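# Move protruding hard drive into other enclosure's empty bay

## Task

Find the hard drive that pokes out of one enclosure, remove it, and insert it into the vacant bay of the other enclosure (the second bay down from the top), with the connector end leading and the label facing up, pushing until its front face is level with the enclosure front.

## Robot and tools

Robot: two arms, left_arm and right_arm, each ending in an identical five-finger right hand (not mirrored, so axes and motor order mean the same on both). Cameras: cam_high (fixed), cam_left_wrist, cam_right_wrist, all 672x504.

Frames. Scene frame: origin at table-top height halfway between the nominal arm bases, +z up, +x out over the table, left_arm toward +y. Fixed cameras and the table use it. Base poses: left_arm at (+0.091, +0.716, +0.007) m, right_arm at (+0.035, -0.679, +0.007) m, each nearly unrotated. Reported hand positions (metres), quaternions (wxyz) and velocities are in that arm's own base frame. Offsets you command are along the current Hand target's own axes. Hand point: a spot 0.05 m in front of the palm and 0.15 m out from the wrist face; +z runs along the straight fingers, +y out of the palm, +x across the palm away from the thumb. Straight fingertips reach 0.06-0.07 m beyond it along +z; a wrist bracket on the little-finger side can strike things, and with the palm down the wrist may sit up to 0.13 m below the point.

The 28-number row (used by both execute_actions and move). Values in [-1, 1]. Order: left_arm dx, dy, dz, rx, ry, rz; left hand little, ring, middle, index, thumb_bend, thumb_turn, force_limit, speed; then the same 14 for right_arm/right hand. Always send all 28 even if one arm stays put. The six pose numbers are an offset, not a pose: counted from that arm's Hand target as it stood when the action or move began, in that target's axes; 1.0 = 0.6 m of travel or 180 degrees; rx, ry, rz form a single rotation vector. All zeros re-requests the current Hand target. Finger motors are absolute targets: +1 open/straight, -1 closed/curled; thumb_turn -1 puts the thumb opposite the fingers (needed to grasp objects roughly 0.035-0.065 m thick). force_limit maps -1..+1 to about 0..10 N fingertip force (0..15 N for the two thumb motors); speed rises linearly from near zero at -1 to full at +0.48 and beyond. Use speed about -0.94 or lower for a gentle close. No hand value means no change: to keep a hand as is, repeat the last eight numbers you actually sent it (at a scene's start, its hand_measured plus hand_force_limit and hand_speed). Orientation commands are clipped to within 32 degrees of the measured orientation each step.

execute_actions: actions = list of actions; each action is up to 15 rows, one per 1/30 s step, every row measured from the same start-of-action target; a short table repeats its last row. cameras = list of names, ["all"], or []; empty actions with no cameras returns all images.

move: target = one row, or a list of up to 15 rows all offset from the same starting Hand targets (not chained). speed = m/s, 0.002-3.2 (default 0.25), one value or one per target; rotation is capped at twice that in rad/s. blend = corner rounding in m (0 = stop at each). stop_force = 4-120 N, one value for both arms, ends an arm's path when its wrist sensor feels that much push against its travel; unreliable while the hand rotates, and omit it when backing off something you press on. zero (only with stop_force) resets the sensor baseline first; blocking=false returns after about 0.5 s while the move runs (not allowed with stop_force). Paths are straight lines, do not avoid obstacles, run at most 10 s, and lag more when fast. Avoid paths passing near an arm's own base.

wait: seconds 0-10, arms hold last command. stop: brakes a running move. zoom_image: camera plus region [x0, y0, x1, y1] in pixels, at most 504 each way, from the newest images. show_instructions: reference images. zero_wrist_force: arm = left_arm or right_arm. finished_scene: scene = the current scene's number; irreversible, the goal must hold without the robot.

Results: Hand target (your last commanded pose after clipping; the next offsets start here), end_effector_position/quat, Joint positions and torques, Wrist force/torque (sensor frame, zeroed at scene start; a third line gives the peak since last shown), hand_measured, hand_stopped_by (moving, target, force, stalled, fault), hand_load_n (positive pushes a finger open; near 0 after a lost grip), hand_force_limit, hand_speed, motor temperatures. A move adds a move: line: done, off_target, moving, held or fault, plus limits such as paced or held. done does not prove nothing was touched. If the hand point rests short of its target, send the remaining distance as a new offset.

Hazards: contact force near 150 N on any arm part, or joint contact torque at limits (shoulder 297, elbow 135, wrists 48.6 N m), triggers a 10 s arm stop. The arms are stiff: aiming even slightly beyond a firm contact can fault. Go slowly near contact. Do not let the arms or hands press on each other, do not close a hand on the other hand. Never drop the drive, release it while moving, slam it, or let anything leave the table. Motors heat when holding loads or straining; 85 C brakes the arm for 30-60 s. Loose objects may occasionally get nudged.

Each tool is called after "Request:" by a JSON object that holds its "name" and its "arguments", one argument or row to a line.

Reference images:

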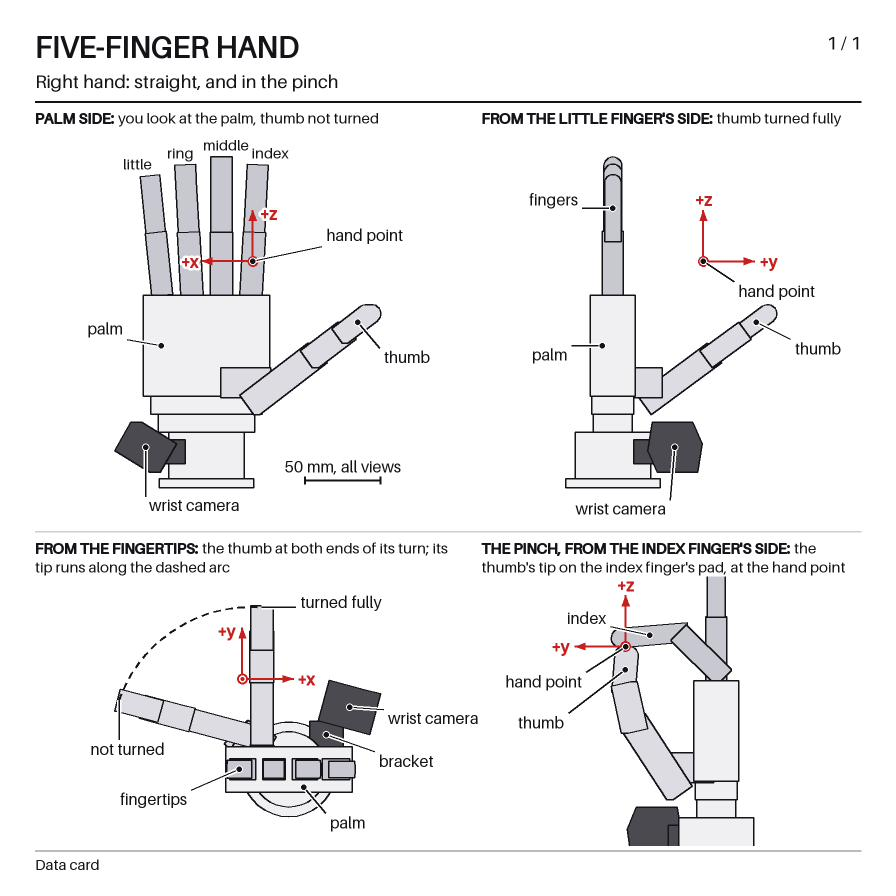

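## Session

Request:
{"name": "execute_actions", "arguments": {
  "actions": []
}}

Scene clock: 0.00 s.
left_arm: end_effector_position=(+0.8628, -0.1086, +0.3818) hand_measured=(+1.000, +1.000, +1.000, +1.000, +1.000, +1.000) hand_load_n=(+0.0, +0.0, +0.0, +0.0, +0.0, +0.0) hand_stopped_by=(target, target, target, target, target, target) hand_force_limit=0.00 hand_speed=-0.80 end_effector_quat_wxyz=(+0.029, +0.580, +0.814, -0.019) | right_arm: end_effector_position=(+0.3219, +1.0883, +0.1265) hand_measured=(+1.000, +1.000, +1.000, +1.000, +1.000, +1.000) hand_load_n=(+0.0, +0.0, +0.0, +0.0, +0.0, +0.0) hand_stopped_by=(target, target, target, target, target, target) hand_force_limit=0.00 hand_speed=-0.80 end_effector_quat_wxyz=(+0.747, -0.642, +0.076, +0.155)
Joint positions: left_arm=[-0.325 -1.012 1.098 1.441 1.624 -0.658] | right_arm=[0.932 -0.788 1.489 -0.918 0.857 -2.677]
Joint velocities: within noise
Joint torques (N m): no reading
Motor temperatures (°C): left_arm=[25 26 23 27 34 30] | right_arm=[21 23 29 29 28 34]
Wrist force (N): no reading
Wrist torque (N m): no reading
Wrist force, peak (N): no reading
Hand target: left_arm +0.8628, -0.1086, +0.3818; +0.029, +0.580, +0.814, -0.019 | right_arm +0.3219, +1.0883, +0.1265; +0.747, -0.642, +0.076, +0.155

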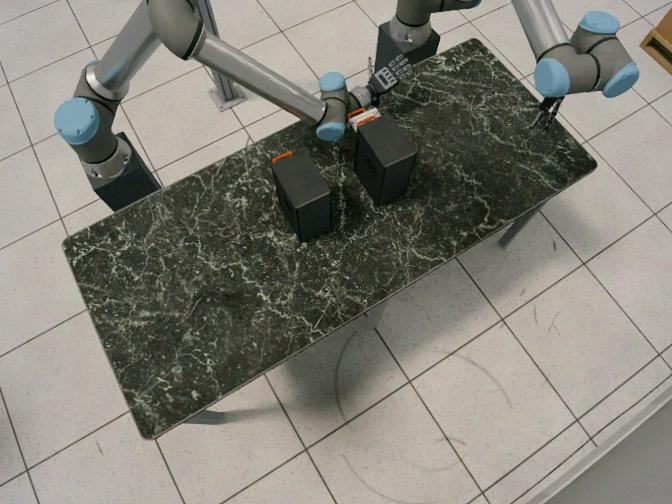

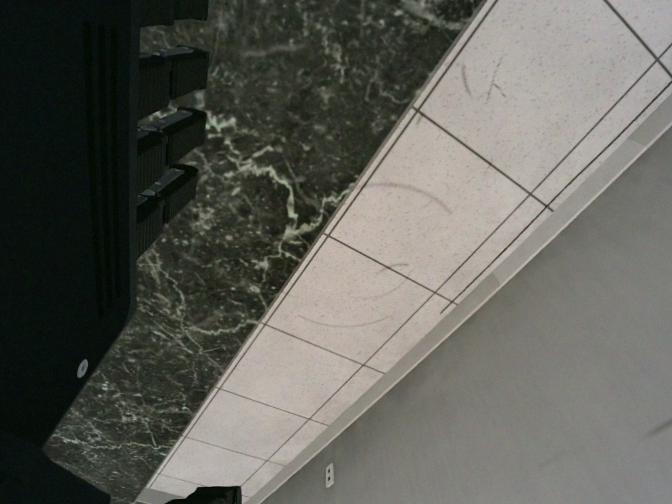

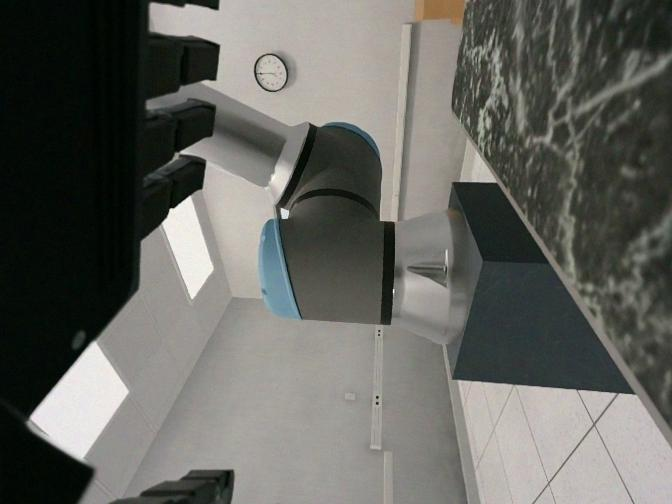

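Request:
{"name": "zoom_image", "arguments": {
  "camera": "cam_high",
  "region": [240, 80, 440, 250]
}}

Request:
{"name": "zoom_image", "arguments": {
  "camera": "cam_high",
  "region": [330, 90, 430, 210]
}}

Scaled by 2.520.

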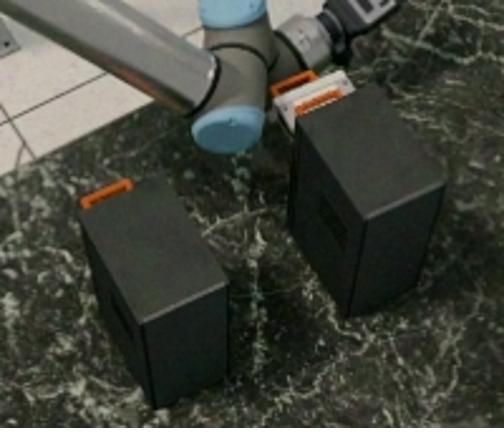

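Scaled by 4.200.

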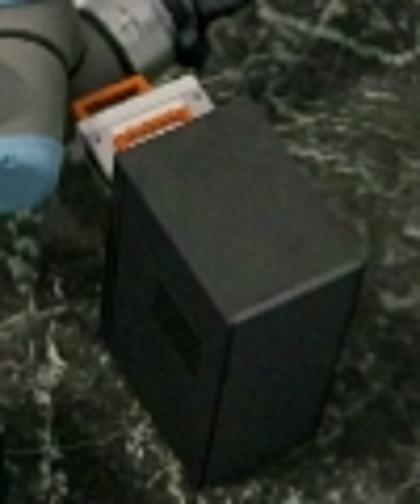

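Request:
{"name": "move", "arguments": {
  "target": [0,0,0,0,0,0,1,1,1,1,1,1,0,-0.8,-0.1695,-0.227,-0.7377,0.0454,0.5298,-0.1214,1,1,1,1,1,1,0,-0.8],
  "speed": 0.35,
  "cameras": ["all"]
}}

Scene clock: 11.27 s.
left_arm: end_effector_position=(+0.8628, -0.1086, +0.3818) hand_measured=(+1.000, +1.000, +1.000, +1.000, +1.000, +1.000) hand_load_n=(+0.0, +0.0, +0.0, +0.0, +0.0, +0.0) hand_stopped_by=(target, target, target, target, target, target) hand_force_limit=0.00 hand_speed=-0.80 end_effector_quat_wxyz=(+0.029, +0.580, +0.814, -0.019) | right_arm: end_effector_position=(+0.3087, +0.6225, +0.2135) hand_measured=(+1.000, +1.000, +1.000, +1.000, +1.000, +1.000) hand_load_n=(+0.0, -0.5, +0.0, +0.0, +0.0, +0.0) hand_stopped_by=(target, target, target, target, target, target) hand_force_limit=0.00 hand_speed=-0.80 end_effector_quat_wxyz=(+0.500, -0.500, +0.499, -0.501) end_effector_velocity=(+0.001, -0.002, +0.001) end_effector_angular_velocity=(-0.001, -0.001, -0.005)
Joint positions: left_arm=[-0.325 -1.012 1.098 1.441 1.624 -0.658] | right_arm=[1.203 -1.336 2.071 -0.738 2.774 -3.146]
Joint velocities: left_arm=[within noise] | right_arm=[-0.002 -0.001 0.001 -0.003 0.003 -0.005]
Joint torques (N m): left_arm=[-1.53 -91.47 -39.73 4.87 0.22 0.48] | right_arm=[16.63 -65.59 -20.9 -2.51 4.36 -3.06]
Wrist force (N): left_arm=[0.1 0.0 0.2] | right_arm=[-0.6 -0.1 0.1]
Wrist torque (N m): left_arm=[-0.01 -0.02 0.00] | right_arm=[-0.06 0.06 0.01]
Wrist force, peak (N): left_arm=[0.3 0.0 0.5] | right_arm=[0.7 0.5 1.0]
Hand target: left_arm +0.8628, -0.1086, +0.3818; +0.029, +0.580, +0.814, -0.019 | right_arm +0.3087, +0.6224, +0.2135; +0.500, -0.500, +0.499, -0.501
Off the commanded pose: left_arm 0.000 m, 0 deg | right_arm 0.000 m, 0 deg.
move: done
camera_calibration:
cam_right_wrist: T_world_to_cam=[[-0.0329514, -0.305338, -0.951674, 0.395563], [-0.478773, 0.840652, -0.25314, -0.320357], [0.87732, 0.447294, -0.173888, -0.399855], [0, 0, 0, 1]] pos_world=[0.210457, 0.568943, 0.225822]

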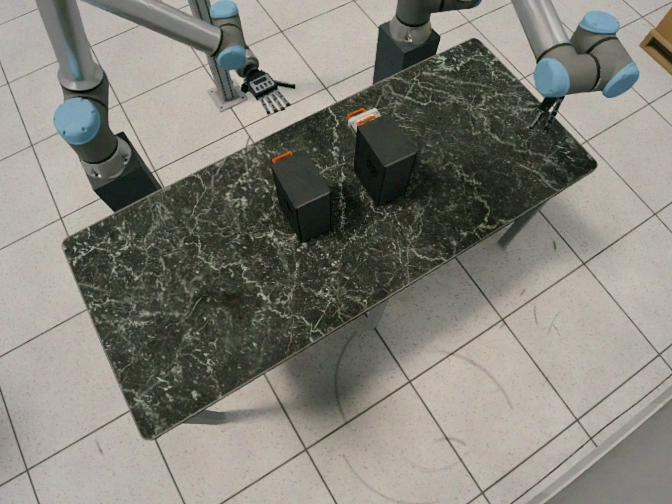

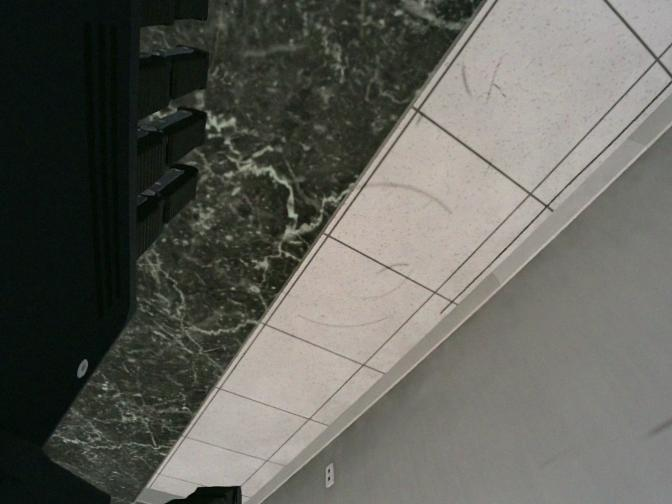

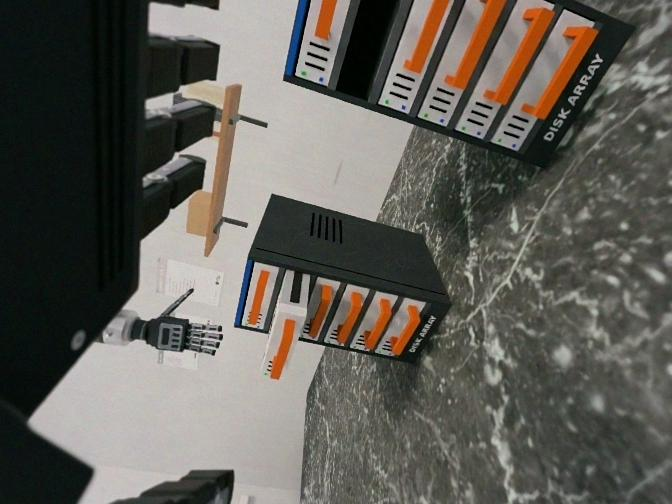

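Request:
{"name": "zoom_image", "arguments": {
  "camera": "cam_right_wrist",
  "region": [220, 180, 460, 390]
}}

Request:
{"name": "zoom_image", "arguments": {
  "camera": "cam_right_wrist",
  "region": [270, 0, 640, 200]
}}

Request:
{"name": "zoom_image", "arguments": {
  "camera": "cam_high",
  "region": [330, 95, 430, 170]
}}

Scaled by 2.100.

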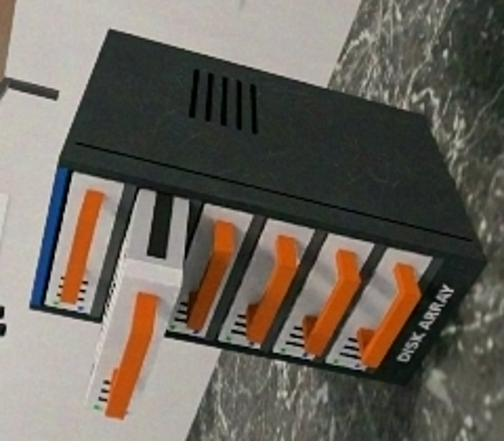

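Scaled by 1.362.

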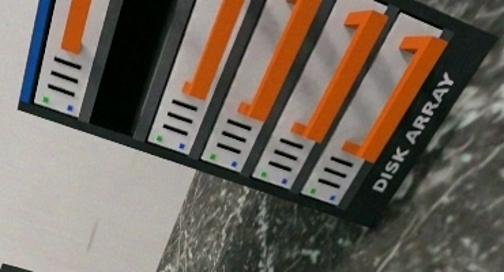

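Scaled by 5.040.

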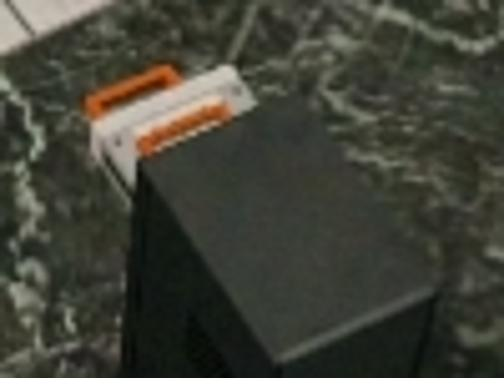

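Request:
{"name": "move", "arguments": {
  "target": [
    [0,0,0,0,0,0,1,1,1,1,1,1,0,-0.8,-0.148,0.0112,0.025,0.0218,0,0.4995,1,1,1,1,1,1,0,-0.8],
    [0,0,0,0,0,0,1,1,1,1,1,1,0,-0.8,-0.2967,0.0225,0.05,0.0436,0,0.999,1,1,1,1,1,1,0,-0.8]
  ],
  "speed": 0.5,
  "blend": 0.03,
  "cameras": ["all"]
}}

Scene clock: 25.47 s.
left_arm: end_effector_position=(+0.8628, -0.1086, +0.3818) hand_measured=(+1.000, +1.000, +1.000, +1.000, +1.000, +1.000) hand_load_n=(+0.0, +0.0, +0.0, +0.0, +0.0, +0.0) hand_stopped_by=(target, target, target, target, target, target) hand_force_limit=0.00 hand_speed=-0.80 end_effector_quat_wxyz=(+0.029, +0.580, +0.814, -0.019) | right_arm: end_effector_position=(+0.3388, +0.8004, +0.1998) hand_measured=(+1.000, +1.000, +1.000, +1.000, +1.000, +1.000) hand_load_n=(+0.0, +0.0, +0.0, +0.0, +0.0, +0.0) hand_stopped_by=(target, target, target, target, target, target) hand_force_limit=0.00 hand_speed=-0.80 end_effector_quat_wxyz=(+0.522, +0.520, +0.477, +0.478)
Joint positions: left_arm=[-0.325 -1.012 1.098 1.441 1.624 -0.658] | right_arm=[1.278 -0.839 1.561 -0.734 2.937 -0.014]
Joint torques (N m): left_arm=[-2.69 -88.63 -40.34 4.61 0.25 0.59] | right_arm=[16.3 -84.32 -46.27 1.47 -3.54 3.69]
Wrist force (N): left_arm=[0.2 -0.1 0.2] | right_arm=[0.6 -0.6 -0.1]
Wrist torque (N m): left_arm=[-0.02 -0.03 0.01] | right_arm=[-0.06 -0.14 -0.16]
Wrist force, peak (N): left_arm=[0.2 0.5 0.3] | right_arm=[1.6 -0.8 0.0]
Hand target: left_arm +0.8628, -0.1086, +0.3818; +0.029, +0.580, +0.814, -0.019 | right_arm +0.3388, +0.8004, +0.1998; +0.522, +0.521, +0.478, +0.478
Off the commanded pose: left_arm 0.000 m, 0 deg | right_arm 0.000 m, 0 deg.
move: done
camera_calibration:
cam_right_wrist: T_world_to_cam=[[-0.00944651, 0.307597, 0.95147, -0.440938], [-0.551597, -0.795254, 0.251618, 0.774233], [0.834057, -0.522451, 0.177182, 0.212514], [0, 0, 0, 1]] pos_world=[0.245651, 0.862371, 0.187074]

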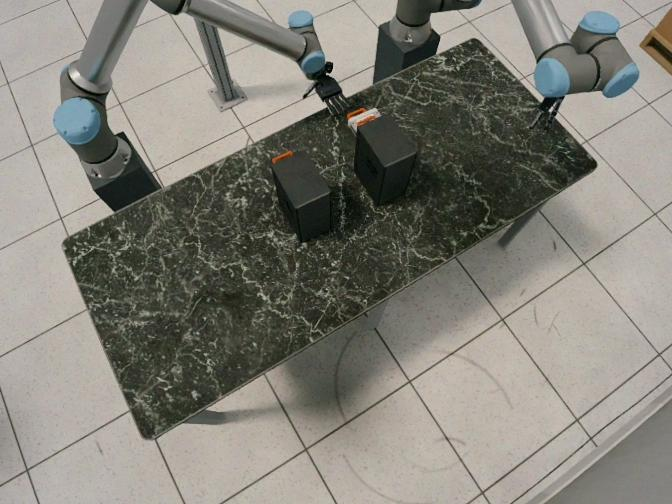

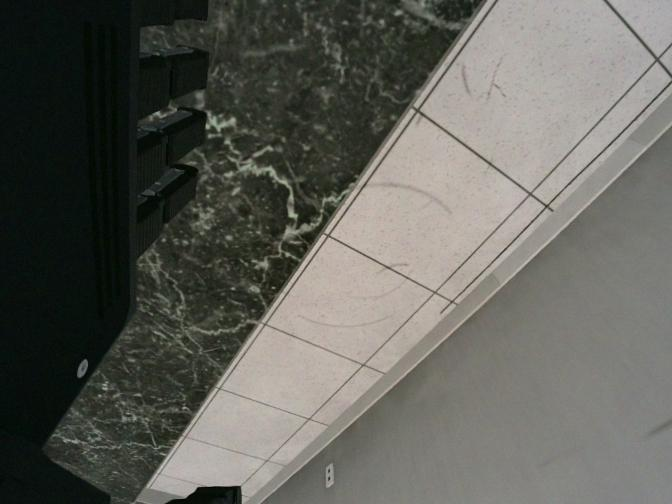

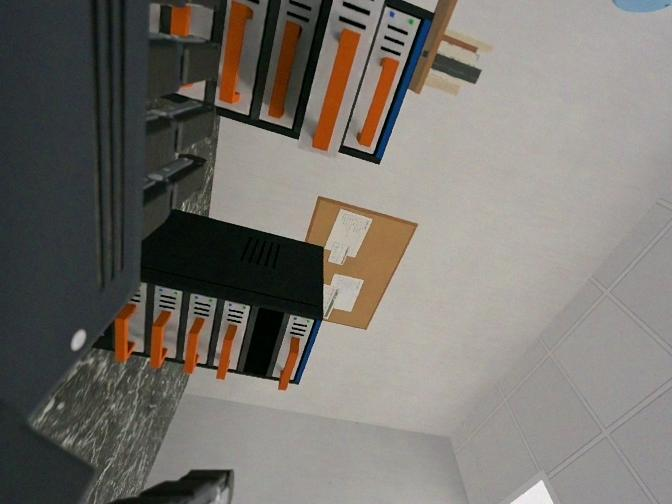

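Request:
{"name": "zoom_image", "arguments": {
  "camera": "cam_right_wrist",
  "region": [140, 0, 460, 200]
}}

Request:
{"name": "zoom_image", "arguments": {
  "camera": "cam_right_wrist",
  "region": [80, 190, 360, 400]
}}

Request:
{"name": "zoom_image", "arguments": {
  "camera": "cam_high",
  "region": [260, 40, 440, 160]
}}

Scaled by 1.575.

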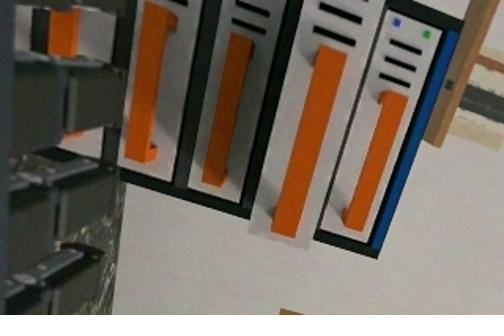

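Scaled by 1.800.

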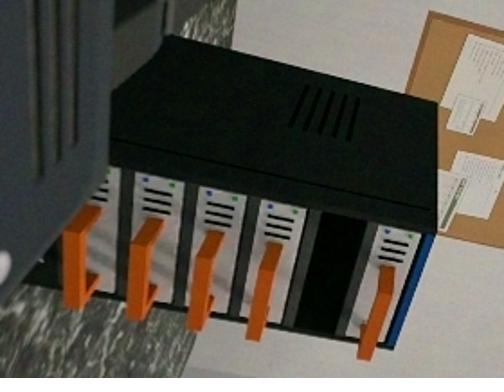

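Scaled by 2.800.

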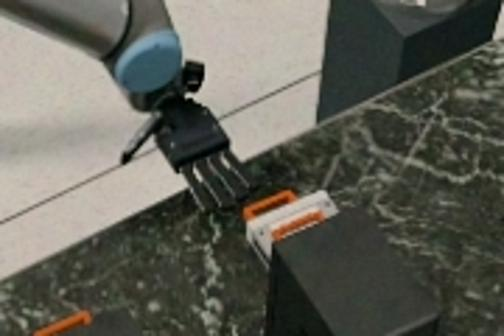

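Request:
{"name": "move", "arguments": {
  "target": [0,0,0,0,0,0,1,1,1,1,1,1,0,-0.8,0.0408,-0.083,0.149,0,0,0,1,1,0.0,0.0,1,-1,0,0],
  "speed": 0.25,
  "cameras": ["cam_right_wrist","cam_high"]
}}

Request:
{"name": "zoom_image", "arguments": {
  "camera": "cam_right_wrist",
  "region": [100, 0, 500, 300]
}}

Request:
{"name": "zoom_image", "arguments": {
  "camera": "cam_high",
  "region": [300, 60, 440, 160]
}}

Scene clock: 36.03 s.
left_arm: end_effector_position=(+0.8628, -0.1086, +0.3818) hand_measured=(+1.000, +1.000, +1.000, +1.000, +1.000, +1.000) hand_load_n=(+0.0, +0.0, +0.0, +0.0, +0.0, +0.0) hand_stopped_by=(target, target, target, target, target, target) hand_force_limit=0.00 hand_speed=-0.80 end_effector_quat_wxyz=(+0.029, +0.580, +0.814, -0.019) | right_arm: end_effector_position=(+0.4300, +0.8169, +0.1501) hand_measured=(+1.000, +1.000, +0.000, +0.000, +1.000, -1.000) hand_load_n=(+0.0, +0.0, +0.0, +0.0, +0.0, +0.0) hand_stopped_by=(target, target, target, target, target, target) hand_force_limit=0.00 hand_speed=0.00 end_effector_quat_wxyz=(+0.522, +0.521, +0.478, +0.478)
Joint positions: left_arm=[-0.325 -1.012 1.098 1.441 1.624 -0.658] | right_arm=[1.184 -0.748 1.494 -0.751 2.843 -0.006]
Joint torques (N m): left_arm=[-0.77 -89.12 -39.17 4.91 -0.1 -0.32] | right_arm=[-19.56 -89.05 -46.97 1.6 -3.43 3.58]
Wrist force (N): left_arm=[-0.2 0.1 0.0] | right_arm=[0.6 -0.5 0.0]
Wrist torque (N m): left_arm=[0.02 0.04 -0.01] | right_arm=[-0.04 -0.15 -0.17]
Wrist force, peak (N): left_arm=[-0.3 0.4 0.0] | right_arm=[0.7 -1.2 1.3]
Hand target: left_arm +0.8628, -0.1086, +0.3818; +0.029, +0.580, +0.814, -0.019 | right_arm +0.4300, +0.8169, +0.1501; +0.522, +0.521, +0.478, +0.478
Off the commanded pose: left_arm 0.000 m, 0 deg | right_arm 0.000 m, 0 deg.
move: done
camera_calibration:
cam_right_wrist: T_world_to_cam=[[-0.00836395, 0.307349, 0.95156, -0.398118], [-0.551275, -0.795342, 0.252046, 0.850106], [0.834282, -0.522463, 0.176086, 0.153858], [0, 0, 0, 1]] pos_world=[0.336951, 0.878871, 0.137475]
Images, in order (width x height): cam_high 672x504, cam_right_wrist 672x504.

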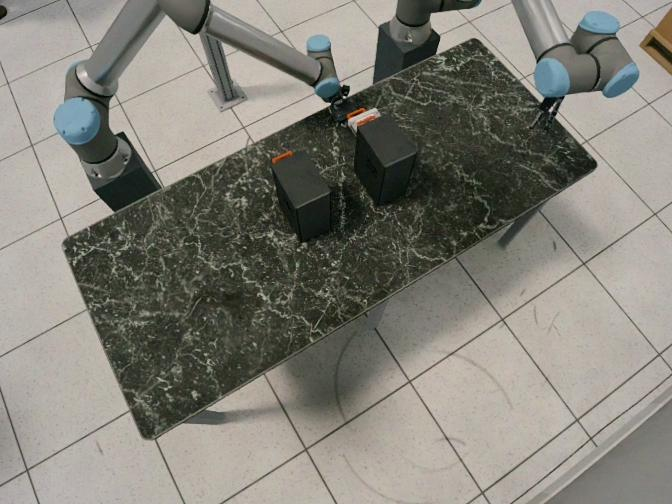

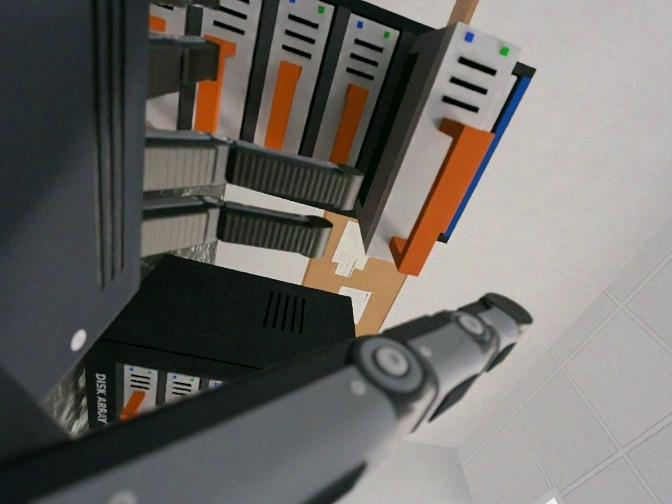

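Scaled by 1.260.

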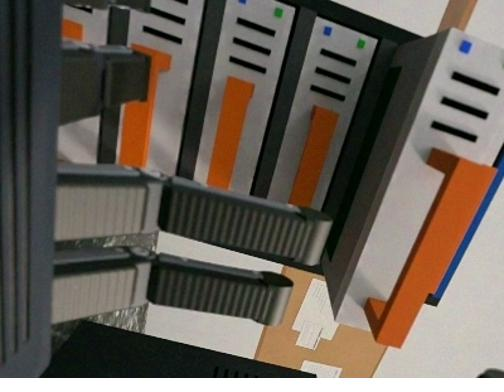

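Scaled by 3.600.

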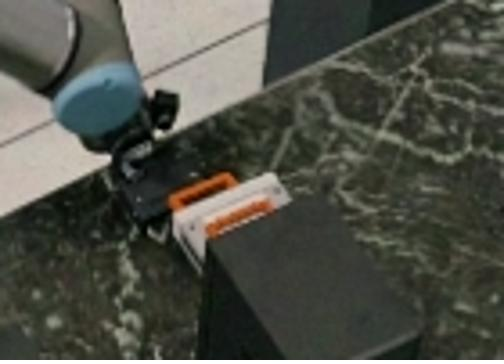

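Request:
{"name": "zoom_image", "arguments": {
  "camera": "cam_right_wrist",
  "region": [350, 10, 550, 160]
}}

Request:
{"name": "zoom_image", "arguments": {
  "camera": "cam_right_wrist",
  "region": [340, 140, 540, 290]
}}

Scaled by 2.520.

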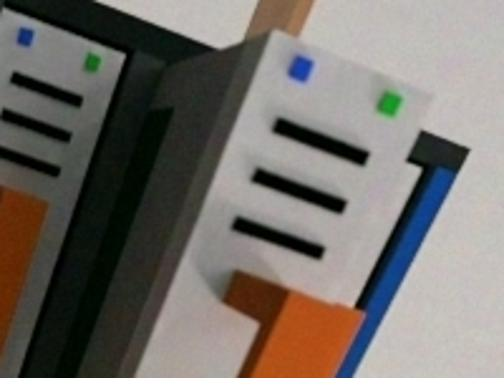

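Scaled by 2.520.

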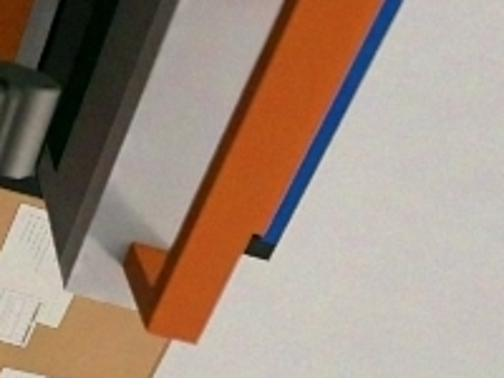

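Request:
{"name": "move", "arguments": {
  "target": [
    [0,0,0,0,0,0,1,1,1,1,1,1,0,-0.8,0,0.0167,-0.0753,0,0,0,1,1,1,1,1,-1,0,0.2],
    [0,0,0,0,0,0,1,1,1,1,1,1,0,-0.8,0.0045,0.1317,-0.0547,0,-0.0056,0,1,1,1,1,1,-1,0,0.2]
  ],
  "speed": 0.25,
  "blend": 0.02,
  "cameras": ["cam_right_wrist","cam_high"]
}}

Request:
{"name": "zoom_image", "arguments": {
  "camera": "cam_right_wrist",
  "region": [100, 0, 500, 300]
}}

Scene clock: 43.10 s.
left_arm: end_effector_position=(+0.8628, -0.1086, +0.3818) hand_measured=(+1.000, +1.000, +1.000, +1.000, +1.000, +1.000) hand_load_n=(+0.0, +0.0, +0.0, +0.0, +0.0, +0.0) hand_stopped_by=(target, target, target, target, target, target) hand_force_limit=0.00 hand_speed=-0.80 end_effector_quat_wxyz=(+0.029, +0.580, +0.814, -0.019) | right_arm: end_effector_position=(+0.3975, +0.8226, +0.2289) hand_measured=(+1.000, +1.000, +1.000, +1.000, +1.000, -1.000) hand_load_n=(+0.0, +0.0, +0.0, -0.5, +0.0, +0.0) hand_stopped_by=(target, target, target, target, target, target) hand_force_limit=0.00 hand_speed=0.20 end_effector_quat_wxyz=(+0.526, +0.525, +0.473, +0.473)
Joint positions: left_arm=[-0.325 -1.012 1.098 1.441 1.624 -0.658] | right_arm=[1.222 -0.825 1.467 -0.648 2.898 -0.007]
Joint torques (N m): left_arm=[-0.99 -87.45 -38.9 5.06 -0.26 0.36] | right_arm=[-19.95 -109.09 -48.97 1.52 4.56 3.6]
Wrist force (N): left_arm=[-0.1 0.2 0.0] | right_arm=[0.6 -0.5 -0.1]
Wrist torque (N m): left_arm=[0.02 0.02 -0.01] | right_arm=[-0.03 -0.15 -0.17]
Wrist force, peak (N): left_arm=[0.1 0.0 0.5] | right_arm=[0.2 -1.7 -1.5]
Hand target: left_arm +0.8628, -0.1086, +0.3818; +0.029, +0.580, +0.814, -0.019 | right_arm +0.3975, +0.8226, +0.2290; +0.526, +0.525, +0.473, +0.473
Off the commanded pose: left_arm 0.000 m, 0 deg | right_arm 0.000 m, 0 deg.
move: done
camera_calibration:
cam_right_wrist: T_world_to_cam=[[-0.00303665, 0.307496, 0.951545, -0.477464], [-0.565222, -0.785496, 0.252033, 0.814262], [0.824933, -0.537068, 0.176189, 0.185781], [0, 0, 0, 1]] pos_world=[0.305532, 0.886195, 0.216375]
Images, in order (width x height): cam_high 672x504, cam_right_wrist 672x504.

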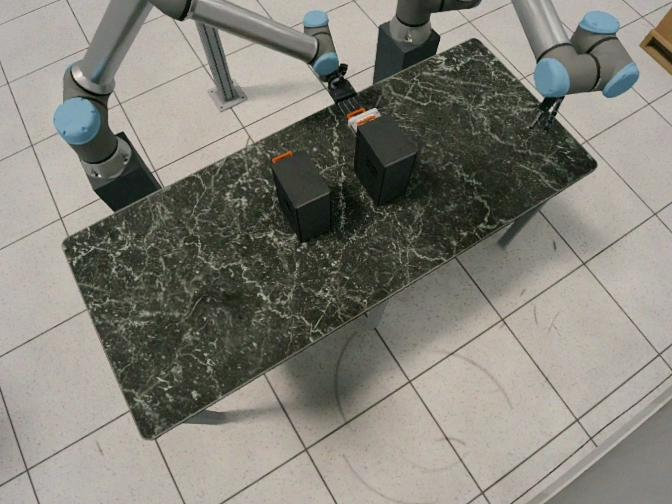

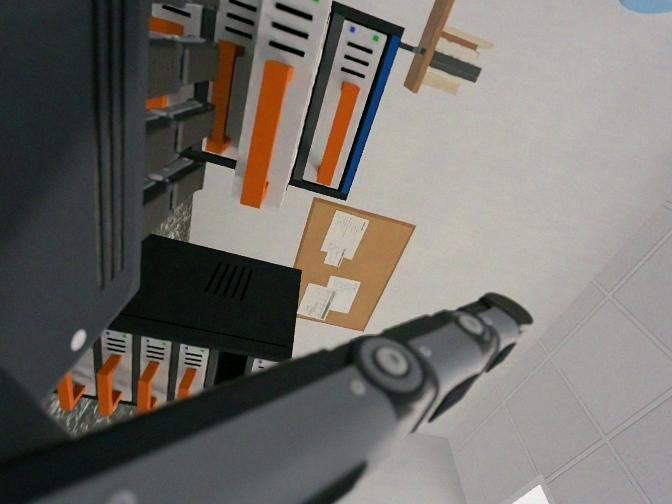

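Scaled by 1.260.

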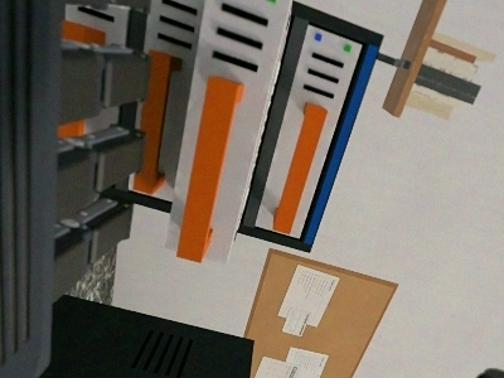

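Request:
{"name": "zoom_image", "arguments": {
  "camera": "cam_right_wrist",
  "region": [150, 0, 350, 150]
}}

Request:
{"name": "zoom_image", "arguments": {
  "camera": "cam_right_wrist",
  "region": [150, 100, 350, 250]
}}

Scaled by 2.520.

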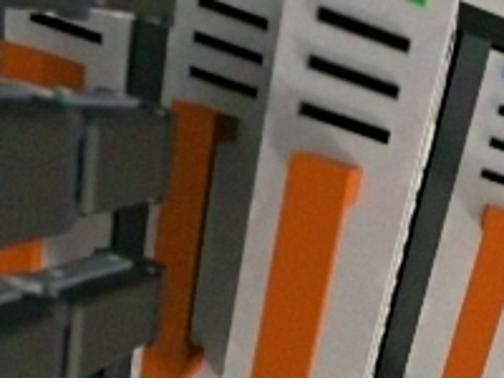

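Scaled by 2.520.

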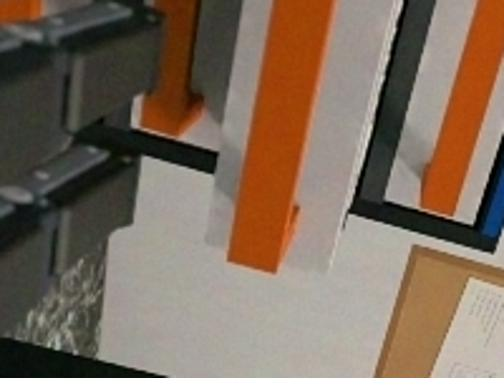

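Request:
{"name": "move", "arguments": {
  "target": [0,0,0,0,0,0,1,1,1,1,1,1,0,-0.8,-0.0043,0.0075,0.08,0,0,0,1,1,1,1,1,-1,0,0.2],
  "speed": 0.1,
  "stop_force": 8,
  "cameras": ["cam_right_wrist"]
}}

Request:
{"name": "zoom_image", "arguments": {
  "camera": "cam_right_wrist",
  "region": [100, 0, 340, 180]
}}

Request:
{"name": "zoom_image", "arguments": {
  "camera": "cam_right_wrist",
  "region": [130, 100, 330, 250]
}}

Scene clock: 47.77 s.
left_arm: end_effector_position=(+0.8628, -0.1086, +0.3818) hand_measured=(+1.000, +1.000, +1.000, +1.000, +1.000, +1.000) hand_load_n=(+0.0, +0.5, +0.0, +0.0, +0.0, +0.0) hand_stopped_by=(target, target, target, target, target, target) hand_force_limit=0.00 hand_speed=-0.80 end_effector_quat_wxyz=(+0.029, +0.580, +0.814, -0.019) | right_arm: end_effector_position=(+0.4449, +0.8150, +0.2336) hand_measured=(+1.000, +1.000, +1.000, +1.000, +1.000, -1.000) hand_load_n=(+0.0, +0.0, +0.0, +0.0, +0.0, +0.0) hand_stopped_by=(target, target, target, target, target, target) hand_force_limit=0.00 hand_speed=0.20 end_effector_quat_wxyz=(+0.526, +0.525, +0.473, +0.473)
Joint positions: left_arm=[-0.325 -1.012 1.098 1.441 1.624 -0.658] | right_arm=[1.168 -0.828 1.462 -0.64 2.844 -0.006]
Joint torques (N m): left_arm=[0.45 -87.8 -41.2 4.92 -0.1 0.02] | right_arm=[-18.81 -88.07 -49.83 1.95 -3.48 3.41]
Wrist force (N): left_arm=[0.1 0.2 0.2] | right_arm=[0.4 0.0 0.2]
Wrist torque (N m): left_arm=[0.02 -0.01 0.00] | right_arm=[0.01 -0.13 -0.16]
Wrist force, peak (N): left_arm=[0.2 0.5 0.2] | right_arm=[0.6 -0.1 -1.2]
Hand target: left_arm +0.8628, -0.1086, +0.3818; +0.029, +0.580, +0.814, -0.019 | right_arm +0.4449, +0.8150, +0.2336; +0.526, +0.525, +0.473, +0.473
Off the commanded pose: left_arm 0.000 m, 0 deg | right_arm 0.000 m, 0 deg.
move: done
camera_calibration:
cam_right_wrist: T_world_to_cam=[[-0.00295814, 0.307445, 0.951561, -0.479442], [-0.565201, -0.785509, 0.252037, 0.833903], [0.824948, -0.537078, 0.176092, 0.141794], [0, 0, 0, 1]] pos_world=[0.352932, 0.878595, 0.221075]
Images, in order (width x height): cam_right_wrist 672x504.

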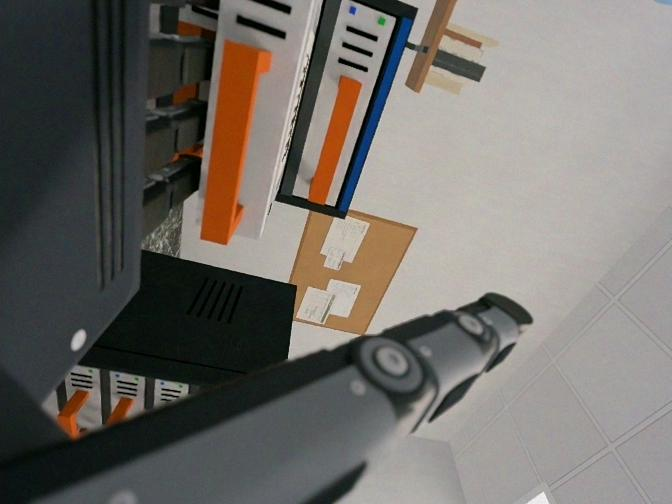

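Scaled by 2.100.

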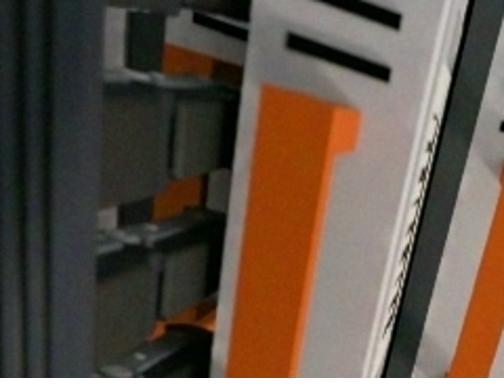

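Scaled by 2.520.

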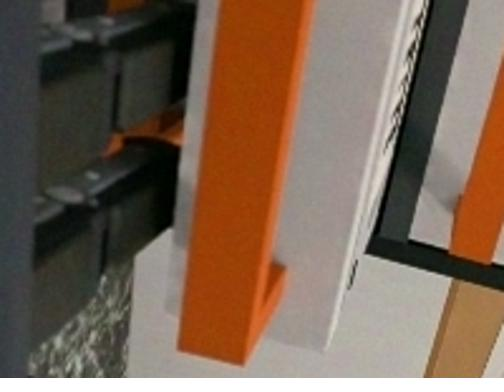

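Request:
{"name": "move", "arguments": {
  "target": [0,0,0,0,0,0,1,1,1,1,1,1,0,-0.8,0,0,0.0617,0,0,0,1,1,1,1,1,-1,0,0.2],
  "speed": 0.08,
  "stop_force": 8,
  "cameras": ["cam_right_wrist"]
}}

Request:
{"name": "zoom_image", "arguments": {
  "camera": "cam_right_wrist",
  "region": [100, 0, 400, 290]
}}

Scene clock: 50.17 s.
left_arm: end_effector_position=(+0.8628, -0.1086, +0.3818) hand_measured=(+1.000, +1.000, +1.000, +1.000, +1.000, +1.000) hand_load_n=(+0.0, +0.0, +0.0, +0.0, +0.0, +0.0) hand_stopped_by=(target, target, target, target, target, target) hand_force_limit=0.00 hand_speed=-0.80 end_effector_quat_wxyz=(+0.029, +0.580, +0.814, -0.019) | right_arm: end_effector_position=(+0.4817, +0.8111, +0.2336) hand_measured=(+1.000, +1.000, +1.000, +1.000, +1.000, -1.000) hand_load_n=(+0.0, +0.0, +0.0, +0.0, +0.0, +0.0) hand_stopped_by=(target, target, target, target, target, target) hand_force_limit=0.00 hand_speed=0.20 end_effector_quat_wxyz=(+0.526, +0.525, +0.473, +0.473)
Joint positions: left_arm=[-0.325 -1.012 1.098 1.441 1.624 -0.658] | right_arm=[1.128 -0.821 1.451 -0.633 2.804 -0.005]
Joint torques (N m): left_arm=[-1.91 -88 -41.53 4.76 0.01 0.45] | right_arm=[-20.12 -89.49 -50.28 1.78 -3.51 3.71]
Wrist force (N): left_arm=[0.0 0.2 0.0] | right_arm=[0.7 -0.5 0.0]
Wrist torque (N m): left_arm=[0.04 0.01 0.01] | right_arm=[-0.05 -0.16 -0.16]
Wrist force, peak (N): left_arm=[0.0 0.3 0.4] | right_arm=[0.9 -0.7 0.0]
Hand target: left_arm +0.8628, -0.1086, +0.3818; +0.029, +0.580, +0.814, -0.019 | right_arm +0.4817, +0.8111, +0.2336; +0.526, +0.525, +0.473, +0.473
Off the commanded pose: left_arm 0.000 m, 0 deg | right_arm 0.000 m, 0 deg.
move: done
camera_calibration:
cam_right_wrist: T_world_to_cam=[[-0.00295814, 0.307445, 0.951561, -0.478134], [-0.565201, -0.785509, 0.252037, 0.851639], [0.824948, -0.537078, 0.176092, 0.109342], [0, 0, 0, 1]] pos_world=[0.389732, 0.874695, 0.221075]
Images, in order (width x height): cam_right_wrist 672x504.

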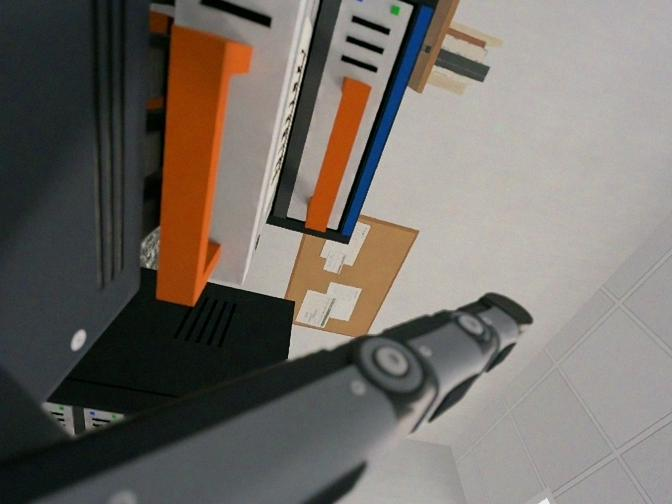

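Scaled by 1.680.

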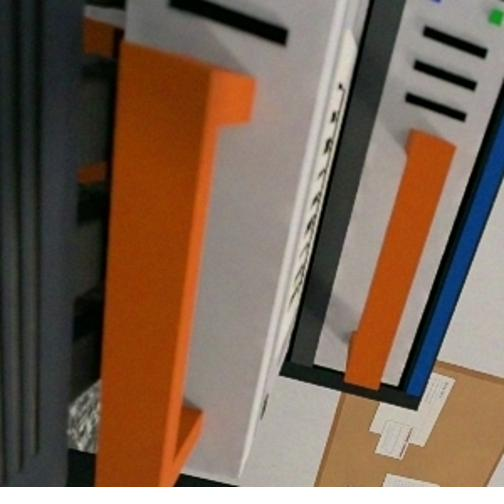

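Request:
{"name": "move", "arguments": {
  "target": [0,0,0,0,0,0,1,1,1,1,1,1,0,-0.8,0,0.01,0,0,0,0,1,1,1,1,1,-1,0,0.2],
  "speed": 0.01,
  "stop_force": 4
}}

Scene clock: 53.00 s.
left_arm: end_effector_position=(+0.8628, -0.1086, +0.3818) hand_measured=(+1.000, +1.000, +1.000, +1.000, +1.000, +1.000) hand_load_n=(+0.0, +0.0, +0.0, +0.0, +0.0, +0.0) hand_stopped_by=(target, target, target, target, target, target) hand_force_limit=0.00 hand_speed=-0.80 end_effector_quat_wxyz=(+0.029, +0.580, +0.814, -0.019) | right_arm: end_effector_position=(+0.4817, +0.8111, +0.2362) hand_measured=(+1.000, +1.000, +1.000, +1.000, +1.000, -1.000) hand_load_n=(+0.0, +0.0, +0.0, +0.5, +0.0, +0.0) hand_stopped_by=(target, target, target, target, target, target) hand_force_limit=0.00 hand_speed=0.20 end_effector_quat_wxyz=(+0.526, +0.525, +0.473, +0.473)
Joint positions: left_arm=[-0.325 -1.012 1.098 1.441 1.624 -0.658] | right_arm=[1.128 -0.824 1.45 -0.63 2.804 -0.005]
Joint torques (N m): left_arm=[0.8 -90.3 -39.79 4.61 -0.18 0.4] | right_arm=[-18.88 -92.66 -25.56 -2.42 -2.92 0.86]
Wrist force (N): left_arm=[0.0 0.2 -0.2] | right_arm=[1.2 -4.4 0.9]
Wrist torque (N m): left_arm=[0.04 0.00 0.01] | right_arm=[0.00 -0.14 -0.14]
Wrist force, peak (N): left_arm=[0.1 0.1 0.6] | right_arm=[1.0 -4.8 0.6]
Hand target: left_arm +0.8628, -0.1086, +0.3818; +0.029, +0.580, +0.814, -0.019 | right_arm +0.4817, +0.8111, +0.2362; +0.526, +0.525, +0.473, +0.473 (not the last commanded pose)
Off the commanded pose: left_arm 0.000 m, 0 deg | right_arm 0.003 m, 0 deg.
move: contact (right_arm)

Request:
{"name": "execute_actions", "arguments": {
  "actions": [
    [[0,0,0,0,0,0,1,1,1,1,1,1,0,-0.8,0,0,0,0,0,0,1,1,1,1,-0.3,-1,-0.2,-0.7]],
    [[0,0,0,0,0,0,1,1,1,1,1,1,0,-0.8,0,0,0,0,0,0,1,1,1,1,-0.3,-1,-0.2,-0.7]],
    [[0,0,0,0,0,0,1,1,1,1,1,1,0,-0.8,0,0,0,0,0,0,1,1,1,1,-0.3,-1,-0.2,-0.7]],
    [[0,0,0,0,0,0,1,1,1,1,1,1,0,-0.8,0,0,0,0,0,0,1,1,1,1,-0.3,-1,-0.2,-0.7]]
  ],
  "cameras": ["cam_right_wrist"]
}}

Request:
{"name": "zoom_image", "arguments": {
  "camera": "cam_right_wrist",
  "region": [100, 100, 500, 400]
}}

Scene clock: 56.70 s.
left_arm: end_effector_position=(+0.8628, -0.1086, +0.3818) hand_measured=(+1.000, +1.000, +1.000, +1.000, +1.000, +1.000) hand_load_n=(+0.5, +0.0, +0.0, +0.0, +0.0, +0.0) hand_stopped_by=(target, target, target, target, target, target) hand_force_limit=0.00 hand_speed=-0.80 end_effector_quat_wxyz=(+0.029, +0.580, +0.814, -0.019) | right_arm: end_effector_position=(+0.4817, +0.8111, +0.2362) hand_measured=(+1.000, +1.000, +1.000, +1.000, -0.300, -1.000) hand_load_n=(+0.0, +0.5, +0.0, +0.0, +0.0, -0.5) hand_stopped_by=(target, target, target, target, target, target) hand_force_limit=-0.20 hand_speed=-0.70 end_effector_quat_wxyz=(+0.526, +0.525, +0.473, +0.473)
Joint positions: left_arm=[-0.325 -1.012 1.098 1.441 1.624 -0.658] | right_arm=[1.128 -0.824 1.45 -0.63 2.804 -0.005]
Joint torques (N m): left_arm=[-0.48 -86.88 -41.44 4.69 0.25 0.27] | right_arm=[-18.05 -92.92 -27.45 -0.7 -3.07 0.84]
Wrist force (N): left_arm=[0.1 0.0 0.1] | right_arm=[1.1 -4.4 0.7]
Wrist torque (N m): left_arm=[0.00 -0.03 0.01] | right_arm=[0.02 -0.11 -0.15]
Wrist force, peak (N): left_arm=[0.0 0.6 0.0] | right_arm=[1.2 -4.9 1.0]
Hand target: left_arm +0.8628, -0.1086, +0.3818; +0.029, +0.580, +0.814, -0.019 | right_arm +0.4817, +0.8111, +0.2362; +0.526, +0.525, +0.473, +0.473
Off the commanded pose: left_arm 0.000 m, 0 deg | right_arm 0.000 m, 0 deg.
camera_calibration:
cam_right_wrist: T_world_to_cam=[[-0.00295814, 0.307445, 0.951561, -0.480608], [-0.565201, -0.785509, 0.252037, 0.850984], [0.824948, -0.537078, 0.176092, 0.108884], [0, 0, 0, 1]] pos_world=[0.389732, 0.874695, 0.223675]
Images, in order (width x height): cam_right_wrist 672x504.

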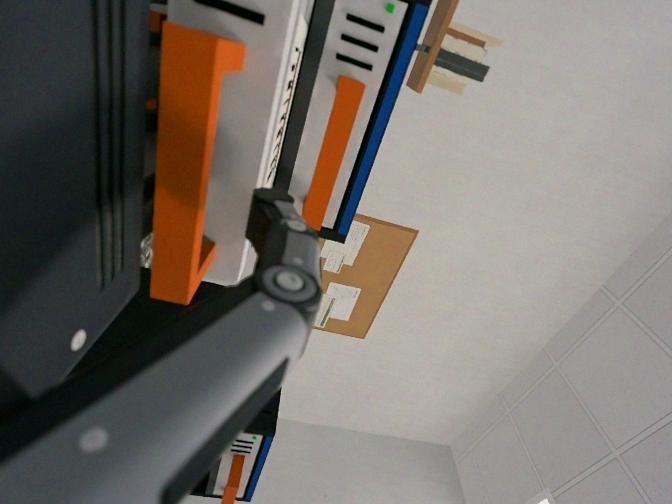

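Scaled by 1.260.

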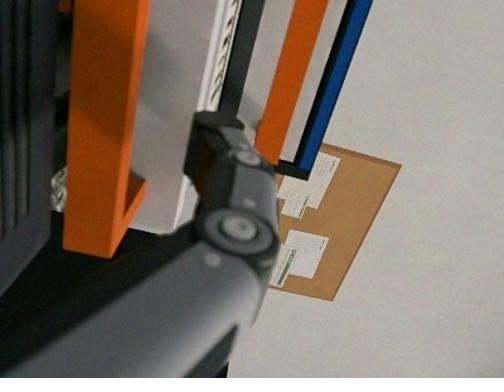

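Request:
{"name": "execute_actions", "arguments": {
  "actions": [
    [[0,0,0,0,0,0,1,1,1,1,1,1,0,-0.8,0,0,0,0,0,0,1,1,1,1,-0.5,-1,-0.5,-0.85]],
    [[0,0,0,0,0,0,1,1,1,1,1,1,0,-0.8,0,0,0,0,0,0,1,1,1,1,-0.5,-1,-0.5,-0.85]]
  ],
  "cameras": ["cam_right_wrist"]
}}

Request:
{"name": "zoom_image", "arguments": {
  "camera": "cam_right_wrist",
  "region": [130, 120, 380, 320]
}}

Scene clock: 59.97 s.
left_arm: end_effector_position=(+0.8628, -0.1086, +0.3818) hand_measured=(+1.000, +1.000, +1.000, +1.000, +1.000, +1.000) hand_load_n=(+0.0, +0.0, +0.0, +0.0, +0.0, +0.0) hand_stopped_by=(target, target, target, target, target, target) hand_force_limit=0.00 hand_speed=-0.80 end_effector_quat_wxyz=(+0.029, +0.580, +0.814, -0.019) | right_arm: end_effector_position=(+0.4817, +0.8111, +0.2362) hand_measured=(+1.000, +1.000, +1.000, +1.000, -0.500, -1.000) hand_load_n=(+0.0, +0.0, +0.0, +0.0, +0.0, +0.0) hand_stopped_by=(target, target, target, target, target, target) hand_force_limit=-0.50 hand_speed=-0.85 end_effector_quat_wxyz=(+0.526, +0.525, +0.473, +0.473)
Joint positions: left_arm=[-0.325 -1.012 1.098 1.441 1.624 -0.658] | right_arm=[1.128 -0.824 1.45 -0.63 2.804 -0.005]
Joint torques (N m): left_arm=[0.96 -88.86 -39.9 5.23 0.38 0.86] | right_arm=[-19.22 -94.39 -27.69 -0.44 -3.23 0.75]
Wrist force (N): left_arm=[0.2 0.0 0.3] | right_arm=[0.9 -4.3 0.9]
Wrist torque (N m): left_arm=[-0.01 -0.03 0.01] | right_arm=[0.01 -0.08 -0.15]
Wrist force, peak (N): left_arm=[0.2 0.4 -0.2] | right_arm=[1.5 -4.7 1.2]
Hand target: left_arm +0.8628, -0.1086, +0.3818; +0.029, +0.580, +0.814, -0.019 | right_arm +0.4817, +0.8111, +0.2362; +0.526, +0.525, +0.473, +0.473
Off the commanded pose: left_arm 0.000 m, 0 deg | right_arm 0.000 m, 0 deg.
camera_calibration:
cam_right_wrist: T_world_to_cam=[[-0.00295814, 0.307445, 0.951561, -0.480608], [-0.565201, -0.785509, 0.252037, 0.850984], [0.824948, -0.537078, 0.176092, 0.108884], [0, 0, 0, 1]] pos_world=[0.389732, 0.874695, 0.223675]
Images, in order (width x height): cam_right_wrist 672x504.

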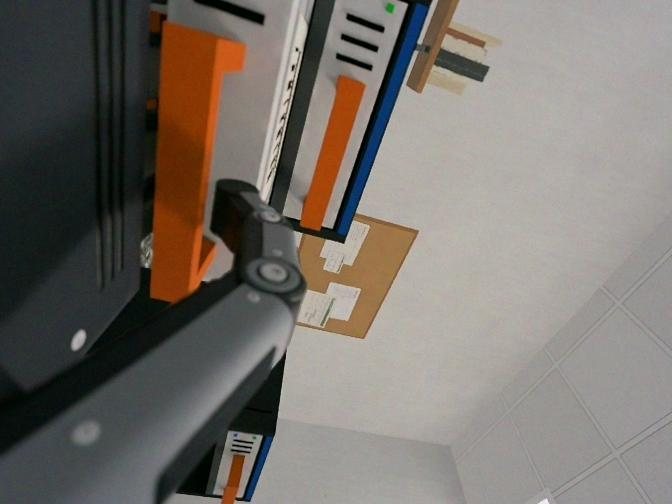

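Scaled by 2.016.

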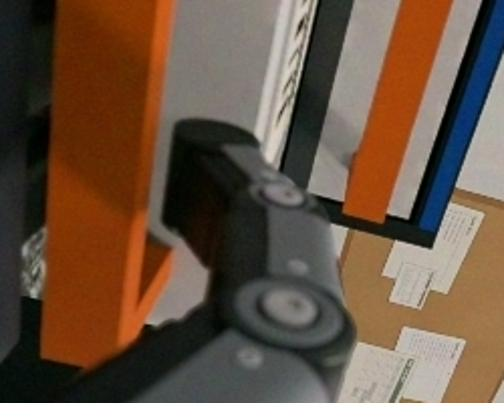

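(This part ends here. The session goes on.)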